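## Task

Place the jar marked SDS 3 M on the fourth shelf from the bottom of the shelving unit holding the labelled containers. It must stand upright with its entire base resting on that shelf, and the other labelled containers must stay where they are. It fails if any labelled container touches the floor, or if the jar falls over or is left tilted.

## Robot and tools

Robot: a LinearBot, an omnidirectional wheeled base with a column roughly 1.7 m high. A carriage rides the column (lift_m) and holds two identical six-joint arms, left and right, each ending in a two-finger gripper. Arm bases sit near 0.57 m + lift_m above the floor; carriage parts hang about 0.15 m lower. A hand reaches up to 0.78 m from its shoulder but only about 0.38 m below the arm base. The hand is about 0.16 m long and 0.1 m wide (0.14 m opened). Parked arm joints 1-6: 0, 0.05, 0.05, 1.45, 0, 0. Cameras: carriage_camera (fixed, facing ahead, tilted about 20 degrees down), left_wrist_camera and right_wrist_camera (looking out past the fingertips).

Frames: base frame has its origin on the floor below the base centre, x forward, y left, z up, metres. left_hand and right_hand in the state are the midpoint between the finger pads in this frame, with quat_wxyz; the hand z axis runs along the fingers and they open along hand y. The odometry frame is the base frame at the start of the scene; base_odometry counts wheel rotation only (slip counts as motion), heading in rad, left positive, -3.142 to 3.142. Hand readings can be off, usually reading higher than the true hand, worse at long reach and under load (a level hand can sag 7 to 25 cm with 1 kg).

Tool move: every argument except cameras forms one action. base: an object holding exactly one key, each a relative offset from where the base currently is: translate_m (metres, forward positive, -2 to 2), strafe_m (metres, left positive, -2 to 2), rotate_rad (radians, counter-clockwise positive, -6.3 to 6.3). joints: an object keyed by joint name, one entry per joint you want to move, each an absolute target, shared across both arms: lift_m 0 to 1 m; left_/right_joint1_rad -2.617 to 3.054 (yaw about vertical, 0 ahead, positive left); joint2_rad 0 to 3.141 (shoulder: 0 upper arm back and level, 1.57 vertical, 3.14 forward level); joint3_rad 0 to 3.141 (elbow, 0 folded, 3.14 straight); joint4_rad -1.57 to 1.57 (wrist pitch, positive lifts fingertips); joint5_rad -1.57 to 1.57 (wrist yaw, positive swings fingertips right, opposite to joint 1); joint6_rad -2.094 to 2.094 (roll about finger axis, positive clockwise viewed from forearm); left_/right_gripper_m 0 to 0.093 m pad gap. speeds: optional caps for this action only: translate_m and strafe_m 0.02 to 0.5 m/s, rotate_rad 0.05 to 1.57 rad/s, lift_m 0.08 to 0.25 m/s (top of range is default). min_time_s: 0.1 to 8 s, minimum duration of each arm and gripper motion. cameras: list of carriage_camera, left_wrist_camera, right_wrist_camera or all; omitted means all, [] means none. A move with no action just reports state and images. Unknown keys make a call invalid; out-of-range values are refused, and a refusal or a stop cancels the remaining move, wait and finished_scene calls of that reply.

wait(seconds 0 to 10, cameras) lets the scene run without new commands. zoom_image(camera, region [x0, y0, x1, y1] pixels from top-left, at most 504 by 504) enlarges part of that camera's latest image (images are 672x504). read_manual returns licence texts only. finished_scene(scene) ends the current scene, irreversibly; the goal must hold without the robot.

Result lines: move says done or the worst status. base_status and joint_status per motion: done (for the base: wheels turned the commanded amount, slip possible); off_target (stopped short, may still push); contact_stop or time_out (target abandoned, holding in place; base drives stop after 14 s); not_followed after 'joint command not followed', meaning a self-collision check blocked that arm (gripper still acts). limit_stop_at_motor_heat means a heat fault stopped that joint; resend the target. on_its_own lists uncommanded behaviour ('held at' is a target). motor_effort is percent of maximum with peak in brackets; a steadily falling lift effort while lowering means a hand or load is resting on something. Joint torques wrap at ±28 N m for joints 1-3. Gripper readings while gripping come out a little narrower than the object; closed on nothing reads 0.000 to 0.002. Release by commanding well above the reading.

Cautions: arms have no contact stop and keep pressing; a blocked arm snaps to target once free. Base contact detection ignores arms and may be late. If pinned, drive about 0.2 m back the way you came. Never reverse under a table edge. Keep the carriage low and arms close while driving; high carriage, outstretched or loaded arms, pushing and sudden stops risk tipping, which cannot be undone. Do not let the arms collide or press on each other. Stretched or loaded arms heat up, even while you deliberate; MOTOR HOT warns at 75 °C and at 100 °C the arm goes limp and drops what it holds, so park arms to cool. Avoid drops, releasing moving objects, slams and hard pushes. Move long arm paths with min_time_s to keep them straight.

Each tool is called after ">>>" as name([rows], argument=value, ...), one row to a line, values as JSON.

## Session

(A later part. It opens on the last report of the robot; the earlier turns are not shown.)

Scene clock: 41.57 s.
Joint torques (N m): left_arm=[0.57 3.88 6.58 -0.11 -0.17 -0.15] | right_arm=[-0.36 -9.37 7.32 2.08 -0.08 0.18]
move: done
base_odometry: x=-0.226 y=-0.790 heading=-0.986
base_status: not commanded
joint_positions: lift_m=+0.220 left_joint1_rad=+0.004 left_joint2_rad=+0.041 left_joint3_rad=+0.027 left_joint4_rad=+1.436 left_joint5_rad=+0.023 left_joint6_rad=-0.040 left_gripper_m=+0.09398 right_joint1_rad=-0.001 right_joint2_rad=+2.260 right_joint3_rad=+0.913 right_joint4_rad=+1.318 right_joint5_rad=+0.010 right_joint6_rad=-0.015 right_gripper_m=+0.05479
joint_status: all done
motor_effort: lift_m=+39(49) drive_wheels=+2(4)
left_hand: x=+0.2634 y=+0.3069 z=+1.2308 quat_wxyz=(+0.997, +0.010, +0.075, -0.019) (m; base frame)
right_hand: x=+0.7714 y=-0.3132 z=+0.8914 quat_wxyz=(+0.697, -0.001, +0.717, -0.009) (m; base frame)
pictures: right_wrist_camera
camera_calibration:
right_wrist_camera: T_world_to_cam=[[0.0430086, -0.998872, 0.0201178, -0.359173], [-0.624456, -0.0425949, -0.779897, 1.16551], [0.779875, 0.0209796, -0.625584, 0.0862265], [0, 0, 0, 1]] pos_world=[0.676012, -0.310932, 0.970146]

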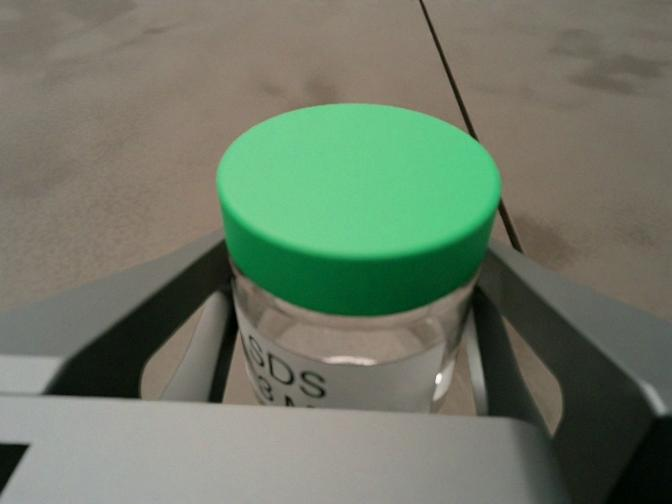

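>>> move(base={"translate_m": -0.45}, joints={"lift_m": 0.5}, speeds={"translate_m": 0.25, "lift_m": 0.15}, cameras=[])

>>> move(base={"rotate_rad": 3.14}, speeds={"rotate_rad": 0.8}, cameras=[])

>>> move(base={"strafe_m": 0.9}, joints={"lift_m": 0.85}, speeds={"strafe_m": 0.25, "lift_m": 0.15}, cameras=["carriage_camera","right_wrist_camera"])

>>> zoom_image(camera="carriage_camera", region=[150, 180, 450, 330])

Scene clock: 46.17 s.
Joint torques (N m): left_arm=[0.39 4.15 6.8 -0.11 -0.1 -0.09] | right_arm=[-0.21 -9.57 7.21 2.15 -0.08 0.17]
move: done
base_odometry: x=-0.474 y=-0.414 heading=-0.987
base_status: done
joint_positions: lift_m=+0.500 left_joint1_rad=+0.004 left_joint2_rad=+0.041 left_joint3_rad=+0.027 left_joint4_rad=+1.435 left_joint5_rad=+0.023 left_joint6_rad=-0.040 left_gripper_m=+0.09398 right_joint1_rad=-0.001 right_joint2_rad=+2.263 right_joint3_rad=+0.913 right_joint4_rad=+1.318 right_joint5_rad=+0.010 right_joint6_rad=-0.015 right_gripper_m=+0.05479
joint_status: all done
motor_effort: lift_m=+41(48) drive_wheels=-3(17)
left_hand: x=+0.2637 y=+0.3069 z=+1.5107 quat_wxyz=(+0.997, +0.010, +0.075, -0.019) (m; base frame)
right_hand: x=+0.7714 y=-0.3132 z=+1.1702 quat_wxyz=(+0.696, -0.001, +0.718, -0.009) (m; base frame)
pictures: none
No camera images: "cameras" was empty.

Scene clock: 51.40 s.
Joint torques (N m): left_arm=[0.27 3.96 6.69 -0.1 -0.15 -0.11] | right_arm=[-0.39 -9.54 7.23 2.12 -0.05 0.17]
move: done
base_odometry: x=-0.474 y=-0.414 heading=+2.153
base_status: done
joint_positions: lift_m=+0.500 left_joint1_rad=+0.004 left_joint2_rad=+0.041 left_joint3_rad=+0.027 left_joint4_rad=+1.435 left_joint5_rad=+0.023 left_joint6_rad=-0.040 left_gripper_m=+0.09399 right_joint1_rad=+0.000 right_joint2_rad=+2.263 right_joint3_rad=+0.913 right_joint4_rad=+1.318 right_joint5_rad=+0.008 right_joint6_rad=-0.015 right_gripper_m=+0.05479
joint_status: not commanded
motor_effort: lift_m=+38(42) drive_wheels=+4(13)
left_hand: x=+0.2638 y=+0.3069 z=+1.5107 quat_wxyz=(+0.997, +0.010, +0.075, -0.019) (m; base frame)
right_hand: x=+0.7714 y=-0.3120 z=+1.1702 quat_wxyz=(+0.696, -0.003, +0.718, -0.008) (m; base frame)
pictures: none
No camera images: "cameras" was empty.

Scene clock: 56.27 s.
Joint torques (N m): left_arm=[0.16 4.29 6.61 -0.1 -0.2 -0.18] | right_arm=[-0.32 -9.63 7.23 2.12 -0.07 0.21]
move: done
base_odometry: x=-1.225 y=-0.910 heading=+2.154
base_status: done
joint_positions: lift_m=+0.850 left_joint1_rad=+0.004 left_joint2_rad=+0.041 left_joint3_rad=+0.027 left_joint4_rad=+1.435 left_joint5_rad=+0.023 left_joint6_rad=-0.040 left_gripper_m=+0.09399 right_joint1_rad=-0.001 right_joint2_rad=+2.263 right_joint3_rad=+0.913 right_joint4_rad=+1.317 right_joint5_rad=+0.008 right_joint6_rad=-0.015 right_gripper_m=+0.05479
joint_status: all done
motor_effort: lift_m=+39(49) drive_wheels=-9(16)
left_hand: x=+0.2638 y=+0.3070 z=+1.8607 quat_wxyz=(+0.997, +0.010, +0.075, -0.019) (m; base frame)
right_hand: x=+0.7714 y=-0.3125 z=+1.5199 quat_wxyz=(+0.696, -0.002, +0.718, -0.008) (m; base frame)
pictures: carriage_camera, right_wrist_camera
camera_calibration:
carriage_camera: T_world_to_cam=[[-0.0639136, -0.997492, -0.0304054, 0.0666948], [-0.298547, 0.0481838, -0.953178, 1.81053], [0.952252, -0.0518436, -0.300878, 0.413487], [0, 0, 0, 1]] pos_world=[0.151047, 0.000725986, 1.85219]
right_wrist_camera: T_world_to_cam=[[0.0453628, -0.998772, 0.0199161, -0.372614], [-0.627031, -0.0439877, -0.777751, 1.65396], [0.777672, 0.022793, -0.628257, 0.485787], [0, 0, 0, 1]] pos_world=[0.676206, -0.310475, 1.59899]

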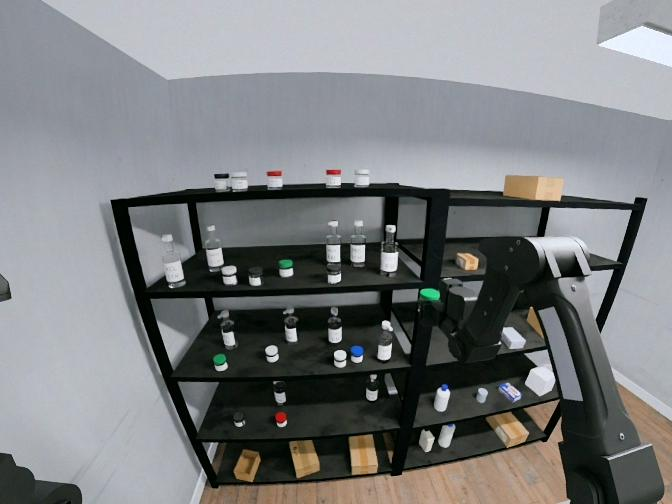

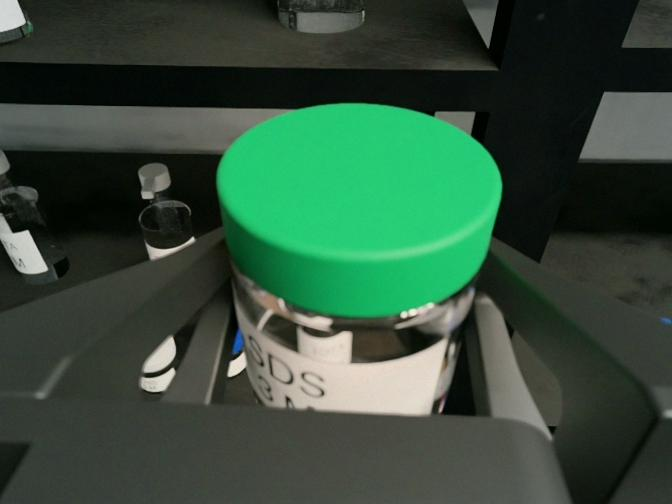

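Scaled by 1.680 from the camera's 672x504 image, which has a finer 960x720 frame.

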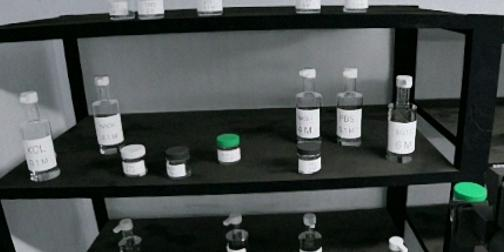

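>>> move(base={"strafe_m": 0.165}, joints={"right_joint4_rad": 1.35}, speeds={"strafe_m": 0.15}, cameras=[])

>>> move(base={"translate_m": 0.14}, speeds={"translate_m": 0.1}, cameras=["carriage_camera","right_wrist_camera"])

>>> zoom_image(camera="carriage_camera", region=[280, 200, 520, 350])

Scene clock: 60.13 s.
Joint torques (N m): left_arm=[0.35 4.21 6.72 -0.07 -0.11 -0.12] | right_arm=[-0.39 -9.58 7.15 2.27 -0.05 0.17]
move: done
base_odometry: x=-1.363 y=-1.001 heading=+2.155
base_status: done
joint_positions: lift_m=+0.850 left_joint1_rad=+0.004 left_joint2_rad=+0.041 left_joint3_rad=+0.027 left_joint4_rad=+1.435 left_joint5_rad=+0.023 left_joint6_rad=-0.040 left_gripper_m=+0.09399 right_joint1_rad=+0.000 right_joint2_rad=+2.263 right_joint3_rad=+0.913 right_joint4_rad=+1.318 right_joint5_rad=+0.007 right_joint6_rad=-0.015 right_gripper_m=+0.05479
joint_status: all done
motor_effort: lift_m=+40(42) drive_wheels=-8(15)
left_hand: x=+0.2637 y=+0.3069 z=+1.8607 quat_wxyz=(+0.997, +0.010, +0.075, -0.019) (m; base frame)
right_hand: x=+0.7714 y=-0.3121 z=+1.5202 quat_wxyz=(+0.696, -0.003, +0.718, -0.008) (m; base frame)
pictures: none
No camera images: "cameras" was empty.

Scene clock: 62.30 s.
Joint torques (N m): left_arm=[0.38 3.95 6.67 -0.19 -0.09 -0.13] | right_arm=[-0.36 -9.48 7.04 2.22 -0.05 0.18]
move: done
base_odometry: x=-1.440 y=-0.885 heading=+2.156
base_status: done
joint_positions: lift_m=+0.850 left_joint1_rad=+0.004 left_joint2_rad=+0.041 left_joint3_rad=+0.027 left_joint4_rad=+1.435 left_joint5_rad=+0.023 left_joint6_rad=-0.040 left_gripper_m=+0.09399 right_joint1_rad=+0.000 right_joint2_rad=+2.263 right_joint3_rad=+0.913 right_joint4_rad=+1.320 right_joint5_rad=+0.007 right_joint6_rad=-0.015 right_gripper_m=+0.05479
joint_status: not commanded
motor_effort: lift_m=+41(41) drive_wheels=+3(9)
left_hand: x=+0.2636 y=+0.3069 z=+1.8608 quat_wxyz=(+0.997, +0.010, +0.075, -0.019) (m; base frame)
right_hand: x=+0.7714 y=-0.3121 z=+1.5208 quat_wxyz=(+0.697, -0.003, +0.717, -0.008) (m; base frame)
pictures: carriage_camera, right_wrist_camera
camera_calibration:
carriage_camera: T_world_to_cam=[[-0.0639136, -0.997492, -0.0304054, 0.0666948], [-0.298547, 0.0481838, -0.953178, 1.81053], [0.952252, -0.0518436, -0.300878, 0.413487], [0, 0, 0, 1]] pos_world=[0.151047, 0.000725986, 1.85219]
right_wrist_camera: T_world_to_cam=[[0.0464368, -0.99872, 0.0200517, -0.373311], [-0.624307, -0.0446863, -0.7799, 1.6556], [0.779798, 0.0236977, -0.625583, 0.480864], [0, 0, 0, 1]] pos_world=[0.67596, -0.310246, 1.59951]

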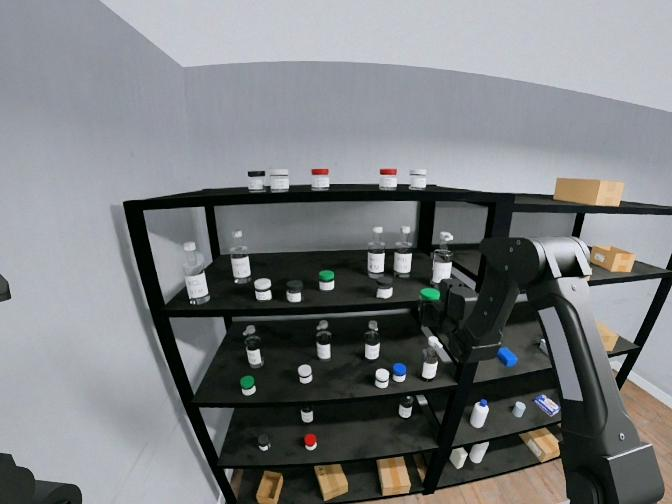

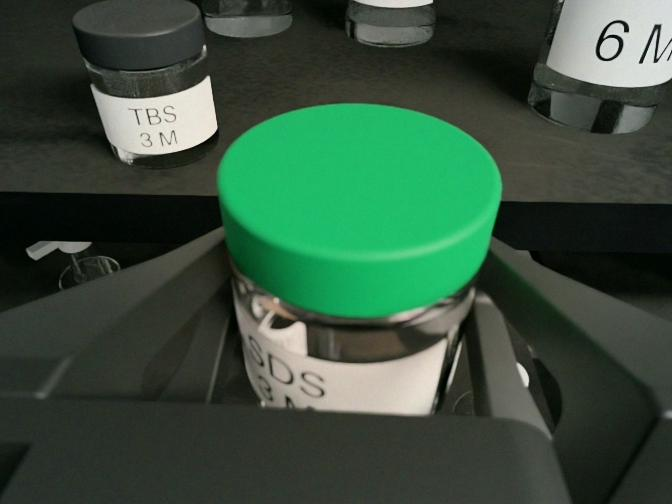

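Scaled by 2.100 from the camera's 672x504 image, which has a finer 960x720 frame.

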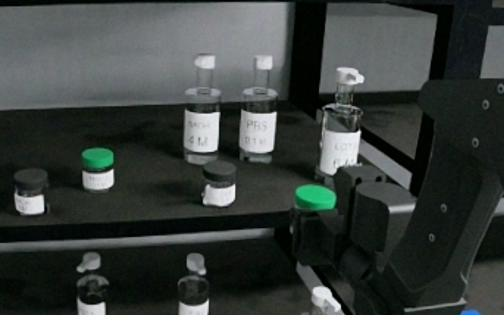

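>>> move(base={"strafe_m": -0.012}, joints={"lift_m": 0.87, "right_joint4_rad": 1.365}, speeds={"strafe_m": 0.1, "lift_m": 0.1}, cameras=[])

>>> move(base={"translate_m": 0.11}, speeds={"translate_m": 0.1}, cameras=["carriage_camera","right_wrist_camera"])

>>> zoom_image(camera="carriage_camera", region=[360, 240, 520, 350])

Scene clock: 64.43 s.
Joint torques (N m): left_arm=[0.64 4.41 6.95 -0.05 -0.15 -0.19] | right_arm=[-0.34 -9.66 6.98 2.22 -0.02 0.18]
move: done
base_odometry: x=-1.431 y=-0.878 heading=+2.156
base_status: done
joint_positions: lift_m=+0.870 left_joint1_rad=+0.004 left_joint2_rad=+0.041 left_joint3_rad=+0.027 left_joint4_rad=+1.435 left_joint5_rad=+0.023 left_joint6_rad=-0.040 left_gripper_m=+0.09399 right_joint1_rad=-0.001 right_joint2_rad=+2.264 right_joint3_rad=+0.913 right_joint4_rad=+1.342 right_joint5_rad=+0.007 right_joint6_rad=-0.014 right_gripper_m=+0.05479
joint_status: all done
motor_effort: lift_m=+39(49) drive_wheels=-5(7)
left_hand: x=+0.2636 y=+0.3069 z=+1.8808 quat_wxyz=(+0.997, +0.010, +0.075, -0.019) (m; base frame)
right_hand: x=+0.7714 y=-0.3124 z=+1.5456 quat_wxyz=(+0.704, -0.002, +0.710, -0.008) (m; base frame)
pictures: none
No camera images: "cameras" was empty.

Scene clock: 66.33 s.
Joint torques (N m): left_arm=[0.36 4.03 6.65 -0.1 -0.16 -0.08] | right_arm=[-0.23 -9.51 7.27 2.22 -0.04 0.17]
move: done
base_odometry: x=-1.491 y=-0.786 heading=+2.156
base_status: done
joint_positions: lift_m=+0.870 left_joint1_rad=+0.004 left_joint2_rad=+0.041 left_joint3_rad=+0.027 left_joint4_rad=+1.435 left_joint5_rad=+0.023 left_joint6_rad=-0.040 left_gripper_m=+0.09399 right_joint1_rad=-0.001 right_joint2_rad=+2.264 right_joint3_rad=+0.913 right_joint4_rad=+1.342 right_joint5_rad=+0.007 right_joint6_rad=-0.014 right_gripper_m=+0.05479
joint_status: not commanded
motor_effort: lift_m=+38(41) drive_wheels=+3(10)
left_hand: x=+0.2637 y=+0.3069 z=+1.8808 quat_wxyz=(+0.997, +0.010, +0.075, -0.019) (m; base frame)
right_hand: x=+0.7714 y=-0.3124 z=+1.5456 quat_wxyz=(+0.704, -0.002, +0.710, -0.008) (m; base frame)
pictures: carriage_camera, right_wrist_camera
camera_calibration:
carriage_camera: T_world_to_cam=[[-0.0639136, -0.997492, -0.0304054, 0.0673046], [-0.298547, 0.0481838, -0.953178, 1.82965], [0.952252, -0.0518436, -0.300878, 0.419523], [0, 0, 0, 1]] pos_world=[0.151047, 0.000725986, 1.87225]
right_wrist_camera: T_world_to_cam=[[0.0460028, -0.998728, 0.0206388, -0.374674], [-0.607805, -0.0443805, -0.792845, 1.68242], [0.792753, 0.0239287, -0.609074, 0.460952], [0, 0, 0, 1]] pos_world=[0.674398, -0.310561, 1.62238]

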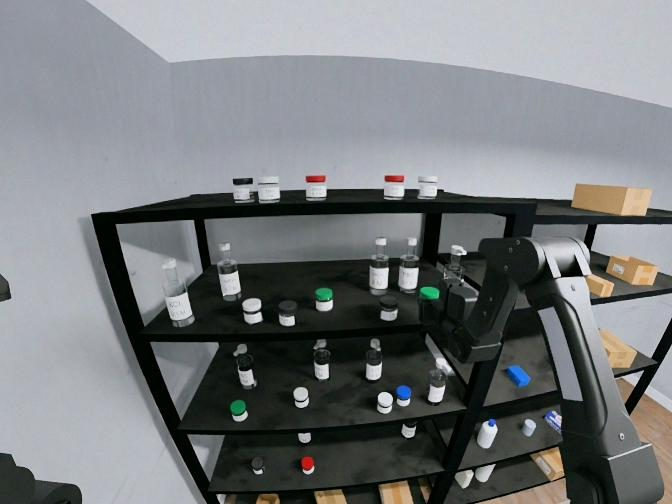

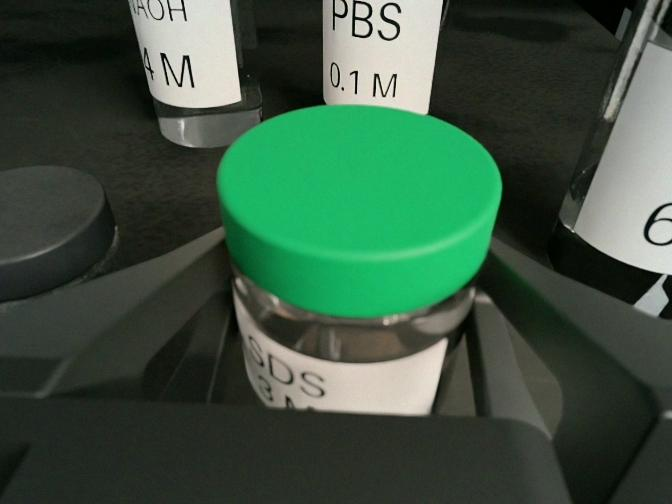

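Scaled by 3.150 from the camera's 672x504 image, which has a finer 960x720 frame.

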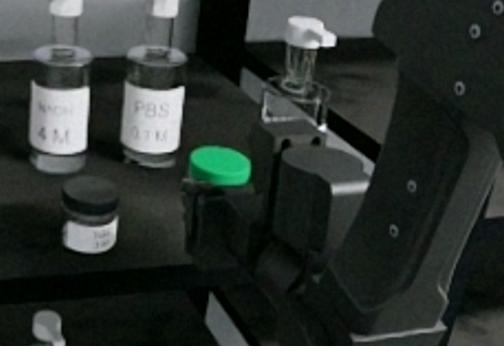

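>>> move(base={"strafe_m": -0.012}, speeds={"strafe_m": 0.1}, cameras=[])

>>> move(base={"translate_m": 0.055}, joints={"right_joint4_rad": 1.36}, speeds={"translate_m": 0.08}, cameras=["carriage_camera","right_wrist_camera"])

>>> zoom_image(camera="carriage_camera", region=[360, 240, 520, 350])

Scene clock: 68.60 s.
Joint torques (N m): left_arm=[0.29 4.34 6.93 -0.14 -0.17 -0.16] | right_arm=[0.03 -9.7 7.09 2.17 -0.05 0.16]
move: done
base_odometry: x=-1.481 y=-0.780 heading=+2.156
base_status: done
joint_positions: lift_m=+0.870 left_joint1_rad=+0.004 left_joint2_rad=+0.041 left_joint3_rad=+0.027 left_joint4_rad=+1.435 left_joint5_rad=+0.023 left_joint6_rad=-0.040 left_gripper_m=+0.09399 right_joint1_rad=-0.004 right_joint2_rad=+2.264 right_joint3_rad=+0.913 right_joint4_rad=+1.342 right_joint5_rad=+0.007 right_joint6_rad=-0.014 right_gripper_m=+0.05478
joint_status: not commanded
motor_effort: lift_m=+39(40) drive_wheels=+3(8)
left_hand: x=+0.2637 y=+0.3070 z=+1.8808 quat_wxyz=(+0.997, +0.010, +0.075, -0.019) (m; base frame)
right_hand: x=+0.7714 y=-0.3141 z=+1.5456 quat_wxyz=(+0.704, -0.001, +0.710, -0.009) (m; base frame)
pictures: none
No camera images: "cameras" was empty.

Scene clock: 69.90 s.
Joint torques (N m): left_arm=[0.36 4.37 6.69 -0.1 -0.12 -0.14] | right_arm=[-0.01 -9.73 7.31 2.11 -0.07 0.19]
move: done
base_odometry: x=-1.511 y=-0.734 heading=+2.155
base_status: done
joint_positions: lift_m=+0.870 left_joint1_rad=+0.004 left_joint2_rad=+0.041 left_joint3_rad=+0.027 left_joint4_rad=+1.435 left_joint5_rad=+0.023 left_joint6_rad=-0.040 left_gripper_m=+0.09399 right_joint1_rad=-0.004 right_joint2_rad=+2.264 right_joint3_rad=+0.913 right_joint4_rad=+1.342 right_joint5_rad=+0.007 right_joint6_rad=-0.014 right_gripper_m=+0.05478
joint_status: all done
motor_effort: lift_m=+38(40) drive_wheels=-5(8)
left_hand: x=+0.2637 y=+0.3070 z=+1.8808 quat_wxyz=(+0.997, +0.010, +0.075, -0.019) (m; base frame)
right_hand: x=+0.7714 y=-0.3141 z=+1.5456 quat_wxyz=(+0.704, -0.001, +0.710, -0.009) (m; base frame)
pictures: carriage_camera, right_wrist_camera
camera_calibration:
carriage_camera: T_world_to_cam=[[-0.0639136, -0.997492, -0.0304054, 0.0673046], [-0.298547, 0.0481838, -0.953178, 1.82965], [0.952252, -0.0518436, -0.300878, 0.419523], [0, 0, 0, 1]] pos_world=[0.151047, 0.000725986, 1.87225]
right_wrist_camera: T_world_to_cam=[[0.0429546, -0.998864, 0.0206388, -0.374031], [-0.607938, -0.0425254, -0.792845, 1.68303], [0.792822, 0.0215093, -0.609074, 0.460185], [0, 0, 0, 1]] pos_world=[0.674396, -0.311933, 1.62238]

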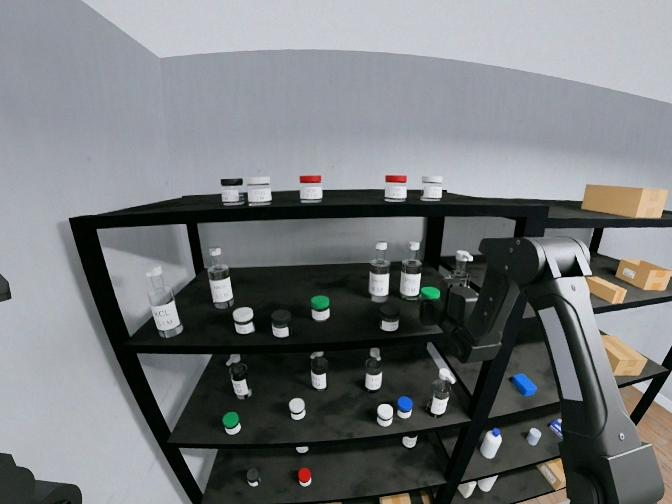

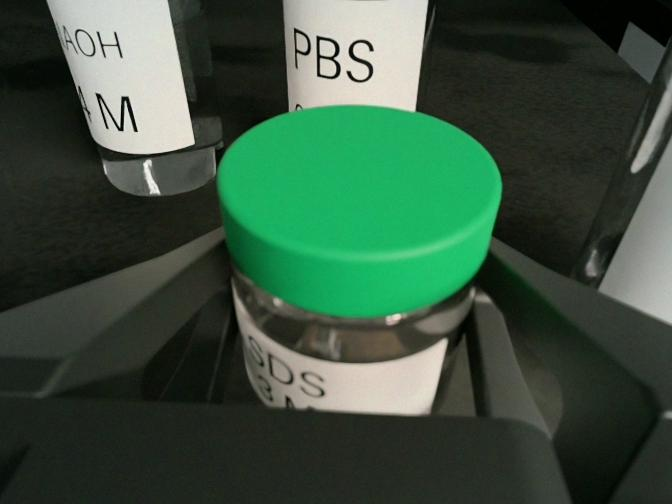

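Scaled by 3.150 from the camera's 672x504 image, which has a finer 960x720 frame.

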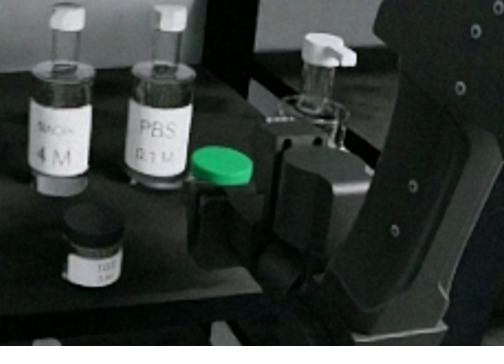

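>>> move(joints={"lift_m": 0.84, "right_joint4_rad": 1.352}, speeds={"lift_m": 0.08}, cameras=["carriage_camera","right_wrist_camera"])

>>> zoom_image(camera="carriage_camera", region=[360, 240, 520, 350])

>>> move(joints={"lift_m": 0.83}, speeds={"lift_m": 0.08}, cameras=[])

>>> move(joints={"lift_m": 0.825}, speeds={"lift_m": 0.08}, cameras=["right_wrist_camera"])

Scene clock: 71.30 s.
Joint torques (N m): left_arm=[0.51 4.3 6.49 -0.04 -0.18 -0.12] | right_arm=[0.08 -9.76 7.06 2.18 -0.05 0.17]
move: done
base_odometry: x=-1.511 y=-0.734 heading=+2.155
base_status: not commanded
joint_positions: lift_m=+0.840 left_joint1_rad=+0.004 left_joint2_rad=+0.041 left_joint3_rad=+0.027 left_joint4_rad=+1.435 left_joint5_rad=+0.023 left_joint6_rad=-0.040 left_gripper_m=+0.09399 right_joint1_rad=-0.004 right_joint2_rad=+2.264 right_joint3_rad=+0.913 right_joint4_rad=+1.331 right_joint5_rad=+0.007 right_joint6_rad=-0.014 right_gripper_m=+0.05478
joint_status: all done
motor_effort: lift_m=+35(37) drive_wheels=-5(5)
left_hand: x=+0.2637 y=+0.3070 z=+1.8511 quat_wxyz=(+0.997, +0.010, +0.075, -0.019) (m; base frame)
right_hand: x=+0.7714 y=-0.3141 z=+1.5133 quat_wxyz=(+0.700, -0.001, +0.714, -0.009) (m; base frame)
pictures: carriage_camera, right_wrist_camera
camera_calibration:
carriage_camera: T_world_to_cam=[[-0.0639136, -0.997492, -0.0304054, 0.0664027], [-0.298547, 0.0481838, -0.953178, 1.80137], [0.952252, -0.0518436, -0.300878, 0.410597], [0, 0, 0, 1]] pos_world=[0.151047, 0.000725986, 1.84259]
right_wrist_camera: T_world_to_cam=[[0.0431801, -0.998865, 0.020118, -0.372747], [-0.616671, -0.0424903, -0.786073, 1.65383], [0.786036, 0.0215365, -0.617806, 0.458947], [0, 0, 0, 1]] pos_world=[0.675214, -0.311937, 1.59107]

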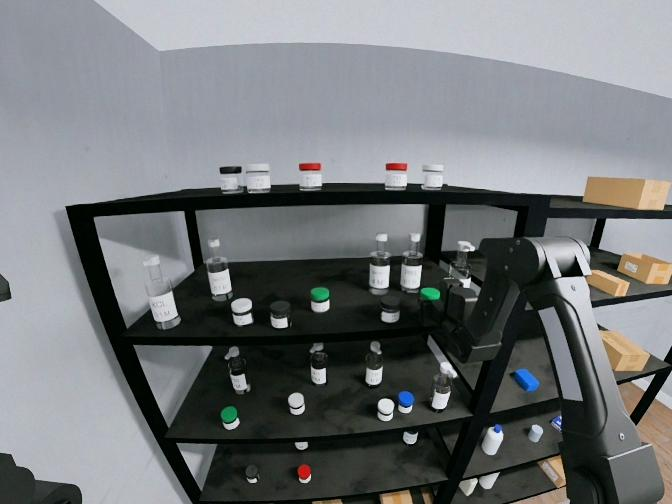

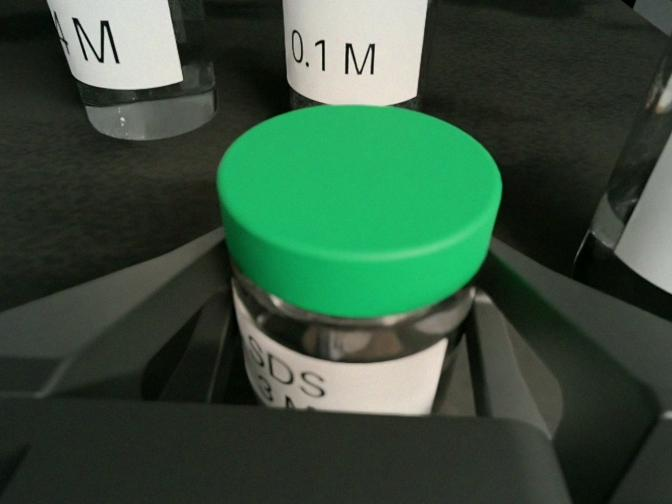

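Scaled by 3.150 from the camera's 672x504 image, which has a finer 960x720 frame.

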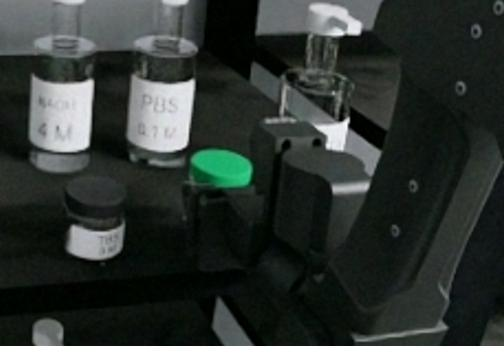

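Scene clock: 71.80 s.
Joint torques (N m): left_arm=[0.25 4.18 6.67 -0.04 -0.18 -0.13] | right_arm=[0.02 -9.55 7.06 2.21 -0.04 0.17]
move: done
base_odometry: x=-1.511 y=-0.734 heading=+2.155
base_status: not commanded
joint_positions: lift_m=+0.830 left_joint1_rad=+0.004 left_joint2_rad=+0.041 left_joint3_rad=+0.027 left_joint4_rad=+1.435 left_joint5_rad=+0.023 left_joint6_rad=-0.040 left_gripper_m=+0.09399 right_joint1_rad=-0.004 right_joint2_rad=+2.264 right_joint3_rad=+0.913 right_joint4_rad=+1.329 right_joint5_rad=+0.007 right_joint6_rad=-0.014 right_gripper_m=+0.05478
joint_status: all done
motor_effort: lift_m=+34(36) drive_wheels=-5(5)
left_hand: x=+0.2637 y=+0.3070 z=+1.8412 quat_wxyz=(+0.997, +0.010, +0.075, -0.019) (m; base frame)
right_hand: x=+0.7714 y=-0.3141 z=+1.5027 quat_wxyz=(+0.699, -0.001, +0.715, -0.009) (m; base frame)
pictures: none
No camera images: "cameras" was empty.

Scene clock: 72.23 s.
Joint torques (N m): left_arm=[0.17 4.36 6.9 -0.07 -0.16 -0.08] | right_arm=[0.01 -9.54 7.24 2.11 -0.06 0.17]
move: done
base_odometry: x=-1.511 y=-0.734 heading=+2.155
base_status: not commanded
joint_positions: lift_m=+0.825 left_joint1_rad=+0.004 left_joint2_rad=+0.041 left_joint3_rad=+0.027 left_joint4_rad=+1.435 left_joint5_rad=+0.023 left_joint6_rad=-0.040 left_gripper_m=+0.09399 right_joint1_rad=-0.004 right_joint2_rad=+2.264 right_joint3_rad=+0.913 right_joint4_rad=+1.337 right_joint5_rad=+0.007 right_joint6_rad=-0.014 right_gripper_m=+0.05478
joint_status: all done
motor_effort: lift_m=+33(35) drive_wheels=-5(5)
left_hand: x=+0.2636 y=+0.3070 z=+1.8362 quat_wxyz=(+0.997, +0.010, +0.075, -0.019) (m; base frame)
right_hand: x=+0.7714 y=-0.3141 z=+1.4997 quat_wxyz=(+0.702, -0.001, +0.712, -0.009) (m; base frame)
pictures: right_wrist_camera
camera_calibration:
right_wrist_camera: T_world_to_cam=[[0.0430642, -0.998864, 0.0203877, -0.372791], [-0.612163, -0.0425084, -0.789588, 1.64499], [0.789558, 0.0215224, -0.613298, 0.441086], [0, 0, 0, 1]] pos_world=[0.674793, -0.311935, 1.57698]

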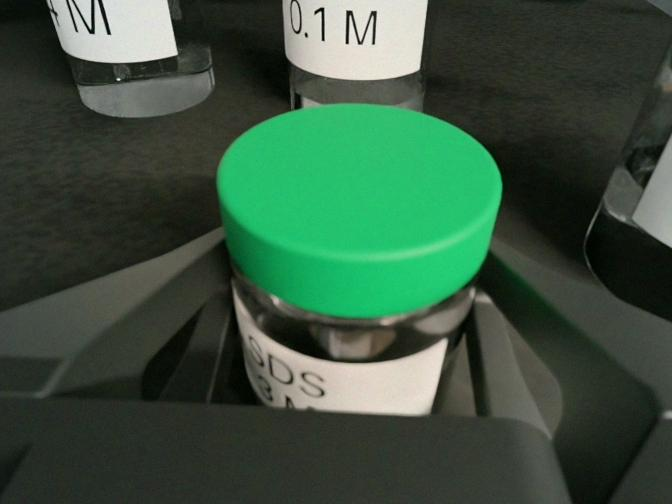

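>>> zoom_image(camera="right_wrist_camera", region=[200, 200, 560, 480])

>>> move(joints={"lift_m": 0.821}, speeds={"lift_m": 0.08}, cameras=["carriage_camera","right_wrist_camera"])

>>> zoom_image(camera="carriage_camera", region=[370, 260, 470, 350])

Scaled by 1.400 from the camera's 672x504 image, which has a finer 960x720 frame.

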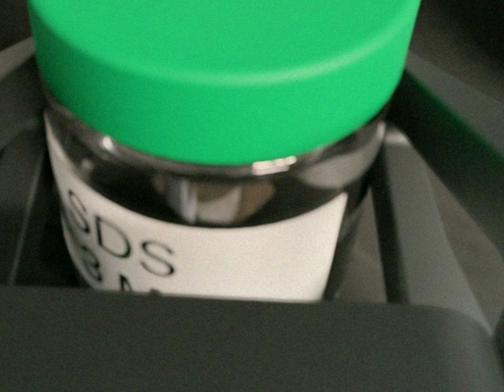

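Scene clock: 73.30 s.
Joint torques (N m): left_arm=[0.17 4.19 6.58 -0.05 -0.14 -0.11] | right_arm=[0.08 -9.69 7.1 1.98 -0.04 0.16]
move: done
base_odometry: x=-1.511 y=-0.734 heading=+2.155
base_status: not commanded
joint_positions: lift_m=+0.821 left_joint1_rad=+0.004 left_joint2_rad=+0.041 left_joint3_rad=+0.027 left_joint4_rad=+1.435 left_joint5_rad=+0.023 left_joint6_rad=-0.040 left_gripper_m=+0.09399 right_joint1_rad=-0.004 right_joint2_rad=+2.264 right_joint3_rad=+0.913 right_joint4_rad=+1.352 right_joint5_rad=+0.007 right_joint6_rad=-0.014 right_gripper_m=+0.05478
joint_status: all done
motor_effort: lift_m=+33(34) drive_wheels=+3(5)
left_hand: x=+0.2636 y=+0.3070 z=+1.8322 quat_wxyz=(+0.997, +0.010, +0.075, -0.019) (m; base frame)
right_hand: x=+0.7714 y=-0.3141 z=+1.4995 quat_wxyz=(+0.708, -0.001, +0.706, -0.009) (m; base frame)
pictures: carriage_camera, right_wrist_camera
camera_calibration:
carriage_camera: T_world_to_cam=[[-0.0639136, -0.997492, -0.0304054, 0.0658279], [-0.298547, 0.0481838, -0.953178, 1.78335], [0.952252, -0.0518436, -0.300878, 0.404909], [0, 0, 0, 1]] pos_world=[0.151047, 0.000725986, 1.82368]
right_wrist_camera: T_world_to_cam=[[0.0427476, -0.998863, 0.0211036, -0.373617], [-0.600044, -0.0425571, -0.798834, 1.64934], [0.798824, 0.0214852, -0.601181, 0.415609], [0, 0, 0, 1]] pos_world=[0.673647, -0.31193, 1.57529]

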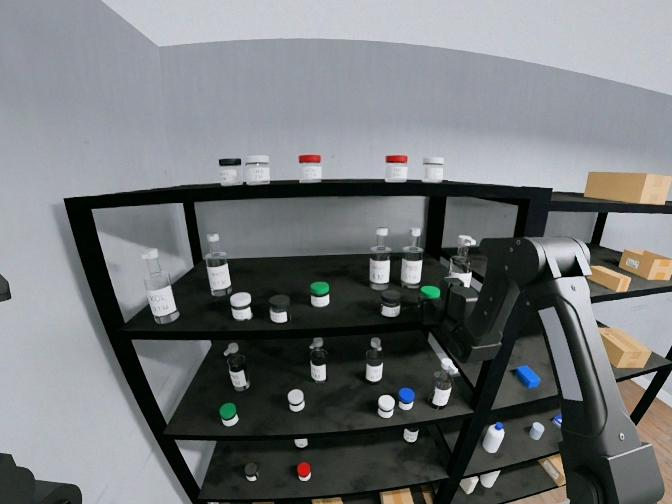

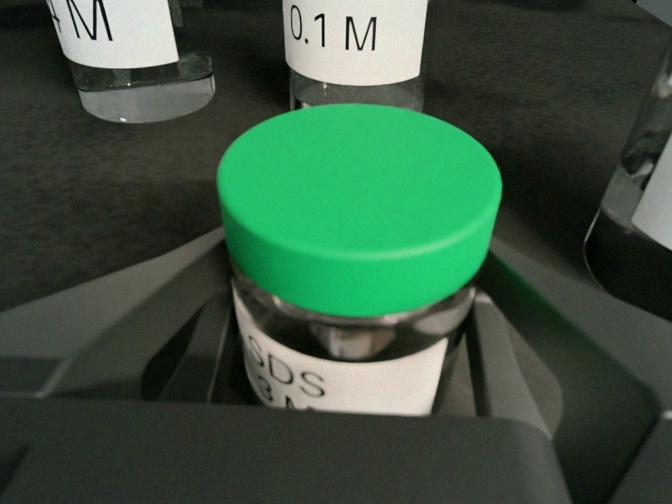

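Scaled by 5.040 from the camera's 672x504 image, which has a finer 960x720 frame.

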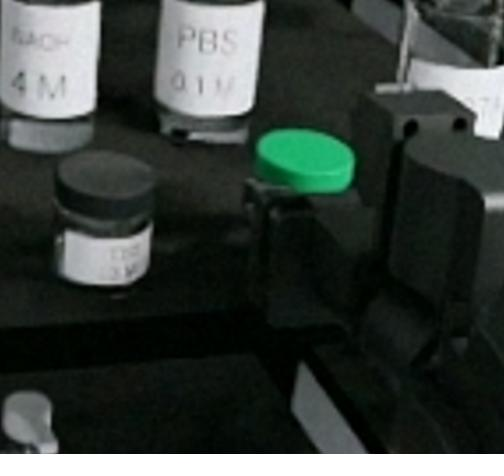

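>>> move(joints={"lift_m": 0.825, "right_joint4_rad": 1.338}, speeds={"lift_m": 0.08}, cameras=[])

>>> move(joints={"right_gripper_m": 0.0555}, min_time_s=1.5, cameras=["right_wrist_camera"])

Scene clock: 75.23 s.
Joint torques (N m): left_arm=[0.21 4.19 6.69 -0.07 -0.19 -0.12] | right_arm=[0.01 -9.74 7.02 1.98 -0.03 0.17]
move: done
base_odometry: x=-1.511 y=-0.734 heading=+2.155
base_status: not commanded
joint_positions: lift_m=+0.825 left_joint1_rad=+0.004 left_joint2_rad=+0.041 left_joint3_rad=+0.027 left_joint4_rad=+1.435 left_joint5_rad=+0.023 left_joint6_rad=-0.040 left_gripper_m=+0.09399 right_joint1_rad=-0.004 right_joint2_rad=+2.264 right_joint3_rad=+0.913 right_joint4_rad=+1.338 right_joint5_rad=+0.007 right_joint6_rad=-0.014 right_gripper_m=+0.05478
joint_status: all done
motor_effort: lift_m=+40(46) drive_wheels=+3(5)
left_hand: x=+0.2635 y=+0.3070 z=+1.8358 quat_wxyz=(+0.997, +0.010, +0.075, -0.019) (m; base frame)
right_hand: x=+0.7714 y=-0.3141 z=+1.4993 quat_wxyz=(+0.702, -0.001, +0.712, -0.009) (m; base frame)
pictures: none
No camera images: "cameras" was empty.

Scene clock: 77.03 s.
Joint torques (N m): left_arm=[0.24 4.15 6.54 -0.06 -0.11 -0.11] | right_arm=[0.05 -9.72 7.09 1.97 -0.03 0.16]
move: done
base_odometry: x=-1.511 y=-0.734 heading=+2.155
base_status: not commanded
joint_positions: lift_m=+0.825 left_joint1_rad=+0.004 left_joint2_rad=+0.041 left_joint3_rad=+0.027 left_joint4_rad=+1.435 left_joint5_rad=+0.023 left_joint6_rad=-0.040 left_gripper_m=+0.09399 right_joint1_rad=-0.004 right_joint2_rad=+2.264 right_joint3_rad=+0.913 right_joint4_rad=+1.338 right_joint5_rad=+0.007 right_joint6_rad=-0.014 right_gripper_m=+0.05572
joint_status: all done
motor_effort: lift_m=+41(42) drive_wheels=-5(5)
left_hand: x=+0.2635 y=+0.3070 z=+1.8358 quat_wxyz=(+0.997, +0.010, +0.075, -0.019) (m; base frame)
right_hand: x=+0.7714 y=-0.3141 z=+1.4993 quat_wxyz=(+0.702, -0.001, +0.712, -0.009) (m; base frame)
pictures: right_wrist_camera
camera_calibration:
right_wrist_camera: T_world_to_cam=[[0.0430564, -0.998864, 0.0204056, -0.372804], [-0.611862, -0.0425097, -0.789821, 1.6448], [0.789792, 0.0215215, -0.612997, 0.44021], [0, 0, 0, 1]] pos_world=[0.674765, -0.311935, 1.57655]

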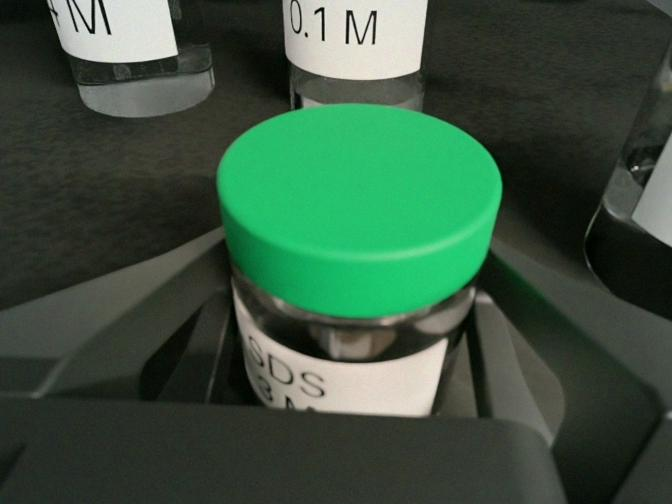

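>>> move(joints={"right_gripper_m": 0.058}, min_time_s=1, cameras=["right_wrist_camera"])

>>> move(joints={"right_gripper_m": 0.07}, min_time_s=1, cameras=["right_wrist_camera","carriage_camera"])

>>> zoom_image(camera="carriage_camera", region=[370, 260, 470, 350])

Scene clock: 78.67 s.
Joint torques (N m): left_arm=[0.39 4.34 6.52 -0.06 -0.12 -0.09] | right_arm=[0.02 -9.59 7.21 1.98 -0.02 0.15]
move: done
base_odometry: x=-1.511 y=-0.734 heading=+2.155
base_status: not commanded
joint_positions: lift_m=+0.825 left_joint1_rad=+0.004 left_joint2_rad=+0.041 left_joint3_rad=+0.027 left_joint4_rad=+1.435 left_joint5_rad=+0.023 left_joint6_rad=-0.040 left_gripper_m=+0.09399 right_joint1_rad=-0.004 right_joint2_rad=+2.264 right_joint3_rad=+0.913 right_joint4_rad=+1.338 right_joint5_rad=+0.007 right_joint6_rad=-0.014 right_gripper_m=+0.05788
joint_status: all done
motor_effort: lift_m=+40(43) drive_wheels=-5(5)
left_hand: x=+0.2635 y=+0.3070 z=+1.8358 quat_wxyz=(+0.997, +0.010, +0.075, -0.019) (m; base frame)
right_hand: x=+0.7714 y=-0.3141 z=+1.4993 quat_wxyz=(+0.702, -0.001, +0.712, -0.009) (m; base frame)
pictures: right_wrist_camera
camera_calibration:
right_wrist_camera: T_world_to_cam=[[0.0430564, -0.998864, 0.0204056, -0.372804], [-0.611862, -0.0425097, -0.789821, 1.6448], [0.789792, 0.0215215, -0.612997, 0.44021], [0, 0, 0, 1]] pos_world=[0.674765, -0.311935, 1.57655]

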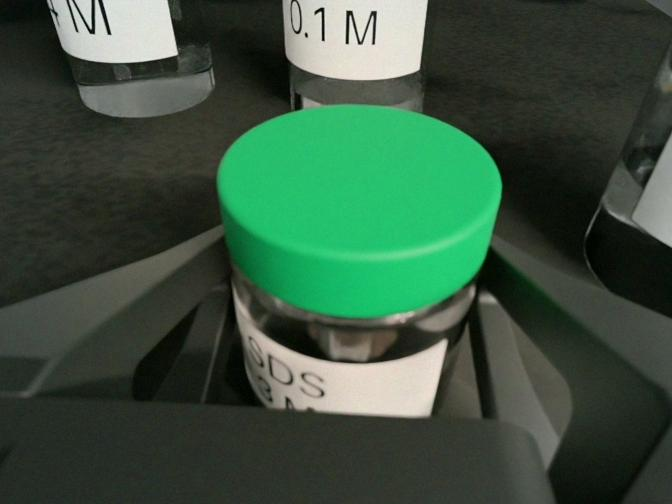

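Scene clock: 79.97 s.
Joint torques (N m): left_arm=[0.31 4.25 6.64 -0.1 -0.17 -0.14] | right_arm=[-0.05 -9.68 7.13 1.97 -0.03 0.16]
move: done
base_odometry: x=-1.511 y=-0.734 heading=+2.155
base_status: not commanded
joint_positions: lift_m=+0.825 left_joint1_rad=+0.004 left_joint2_rad=+0.041 left_joint3_rad=+0.027 left_joint4_rad=+1.435 left_joint5_rad=+0.023 left_joint6_rad=-0.040 left_gripper_m=+0.09399 right_joint1_rad=-0.004 right_joint2_rad=+2.264 right_joint3_rad=+0.913 right_joint4_rad=+1.338 right_joint5_rad=+0.007 right_joint6_rad=-0.014 right_gripper_m=+0.06987
joint_status: all done
motor_effort: lift_m=+39(43) drive_wheels=-5(5)
left_hand: x=+0.2635 y=+0.3070 z=+1.8358 quat_wxyz=(+0.997, +0.010, +0.075, -0.019) (m; base frame)
right_hand: x=+0.7714 y=-0.3141 z=+1.4993 quat_wxyz=(+0.702, -0.001, +0.712, -0.009) (m; base frame)
pictures: carriage_camera, right_wrist_camera
camera_calibration:
carriage_camera: T_world_to_cam=[[-0.0639136, -0.997492, -0.0304054, 0.0659335], [-0.298547, 0.0481838, -0.953178, 1.78666], [0.952252, -0.0518436, -0.300878, 0.405954], [0, 0, 0, 1]] pos_world=[0.151047, 0.000725986, 1.82716]
right_wrist_camera: T_world_to_cam=[[0.0430564, -0.998864, 0.0204056, -0.372804], [-0.611862, -0.0425097, -0.789821, 1.6448], [0.789792, 0.0215215, -0.612997, 0.44021], [0, 0, 0, 1]] pos_world=[0.674765, -0.311935, 1.57655]

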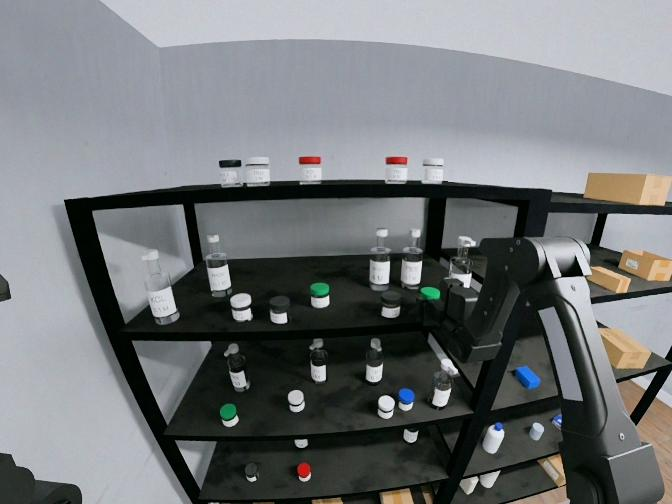

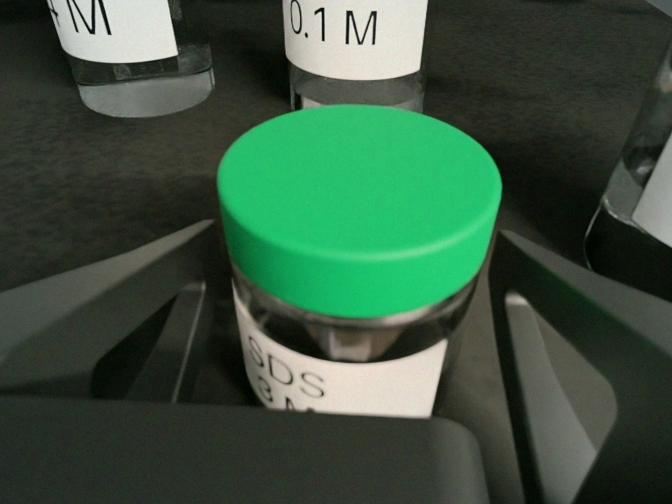

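Scaled by 5.040 from the camera's 672x504 image, which has a finer 960x720 frame.

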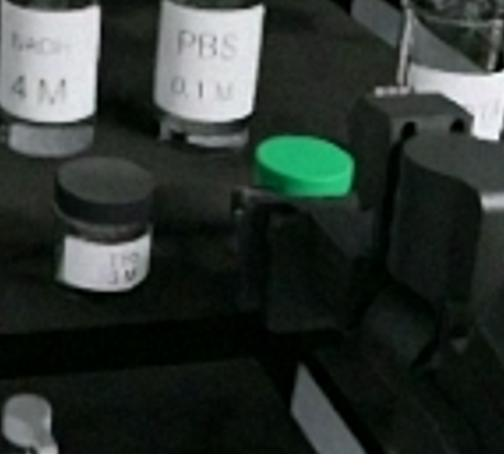

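Jar didn't move: it's resting. Back out.

>>> move(base={"translate_m": -0.2}, speeds={"translate_m": 0.08}, cameras=["right_wrist_camera","carriage_camera"])

>>> zoom_image(camera="carriage_camera", region=[340, 220, 500, 340])

Scene clock: 83.67 s.
Joint torques (N m): left_arm=[0.58 4.34 6.76 -0.14 -0.17 -0.17] | right_arm=[0.08 -9.66 7.24 2 -0.03 0.17]
move: done
base_odometry: x=-1.401 y=-0.900 heading=+2.155
base_status: done
joint_positions: lift_m=+0.825 left_joint1_rad=+0.004 left_joint2_rad=+0.041 left_joint3_rad=+0.027 left_joint4_rad=+1.435 left_joint5_rad=+0.023 left_joint6_rad=-0.040 left_gripper_m=+0.09399 right_joint1_rad=-0.004 right_joint2_rad=+2.264 right_joint3_rad=+0.913 right_joint4_rad=+1.338 right_joint5_rad=+0.007 right_joint6_rad=-0.014 right_gripper_m=+0.06987
joint_status: not commanded
motor_effort: lift_m=+40(42) drive_wheels=+0(14)
left_hand: x=+0.2636 y=+0.3070 z=+1.8358 quat_wxyz=(+0.997, +0.010, +0.075, -0.019) (m; base frame)
right_hand: x=+0.7714 y=-0.3141 z=+1.4993 quat_wxyz=(+0.702, -0.001, +0.712, -0.009) (m; base frame)
pictures: carriage_camera, right_wrist_camera
camera_calibration:
carriage_camera: T_world_to_cam=[[-0.0639136, -0.997492, -0.0304054, 0.0659335], [-0.298547, 0.0481838, -0.953178, 1.78666], [0.952252, -0.0518436, -0.300878, 0.405954], [0, 0, 0, 1]] pos_world=[0.151047, 0.000725986, 1.82716]
right_wrist_camera: T_world_to_cam=[[0.0430564, -0.998864, 0.0204056, -0.372804], [-0.611862, -0.0425097, -0.789821, 1.6448], [0.789792, 0.0215215, -0.612997, 0.44021], [0, 0, 0, 1]] pos_world=[0.674765, -0.311935, 1.57655]

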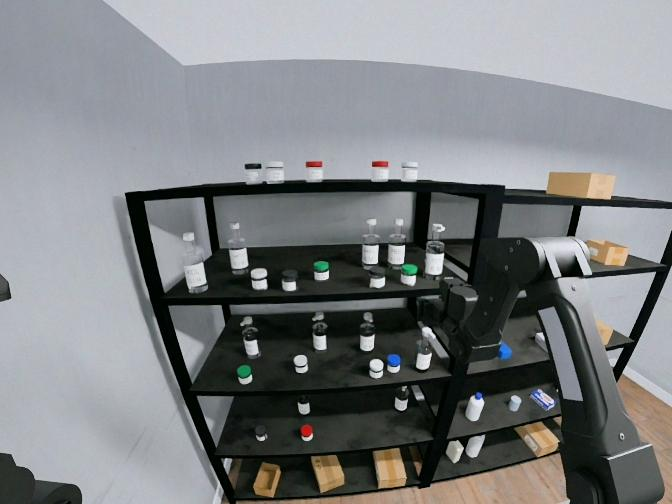

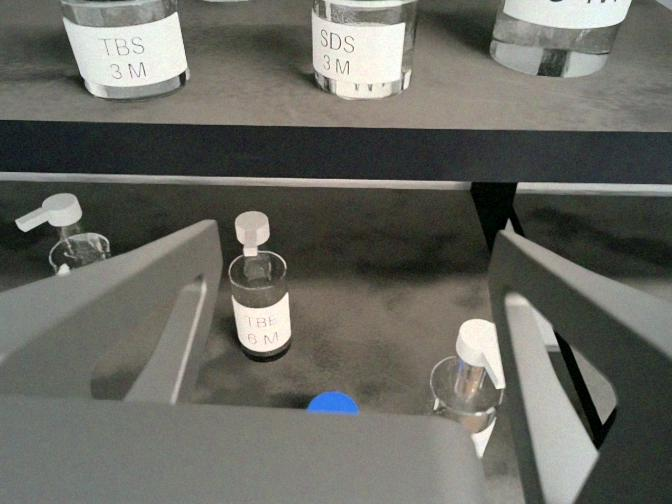

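Scaled by 3.150 from the camera's 672x504 image, which has a finer 960x720 frame.

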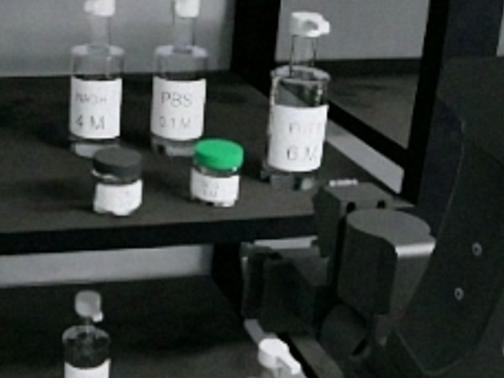

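Standing on the shelf upright.

>>> finished_scene(scene=3)

The scene is finished: the task was done.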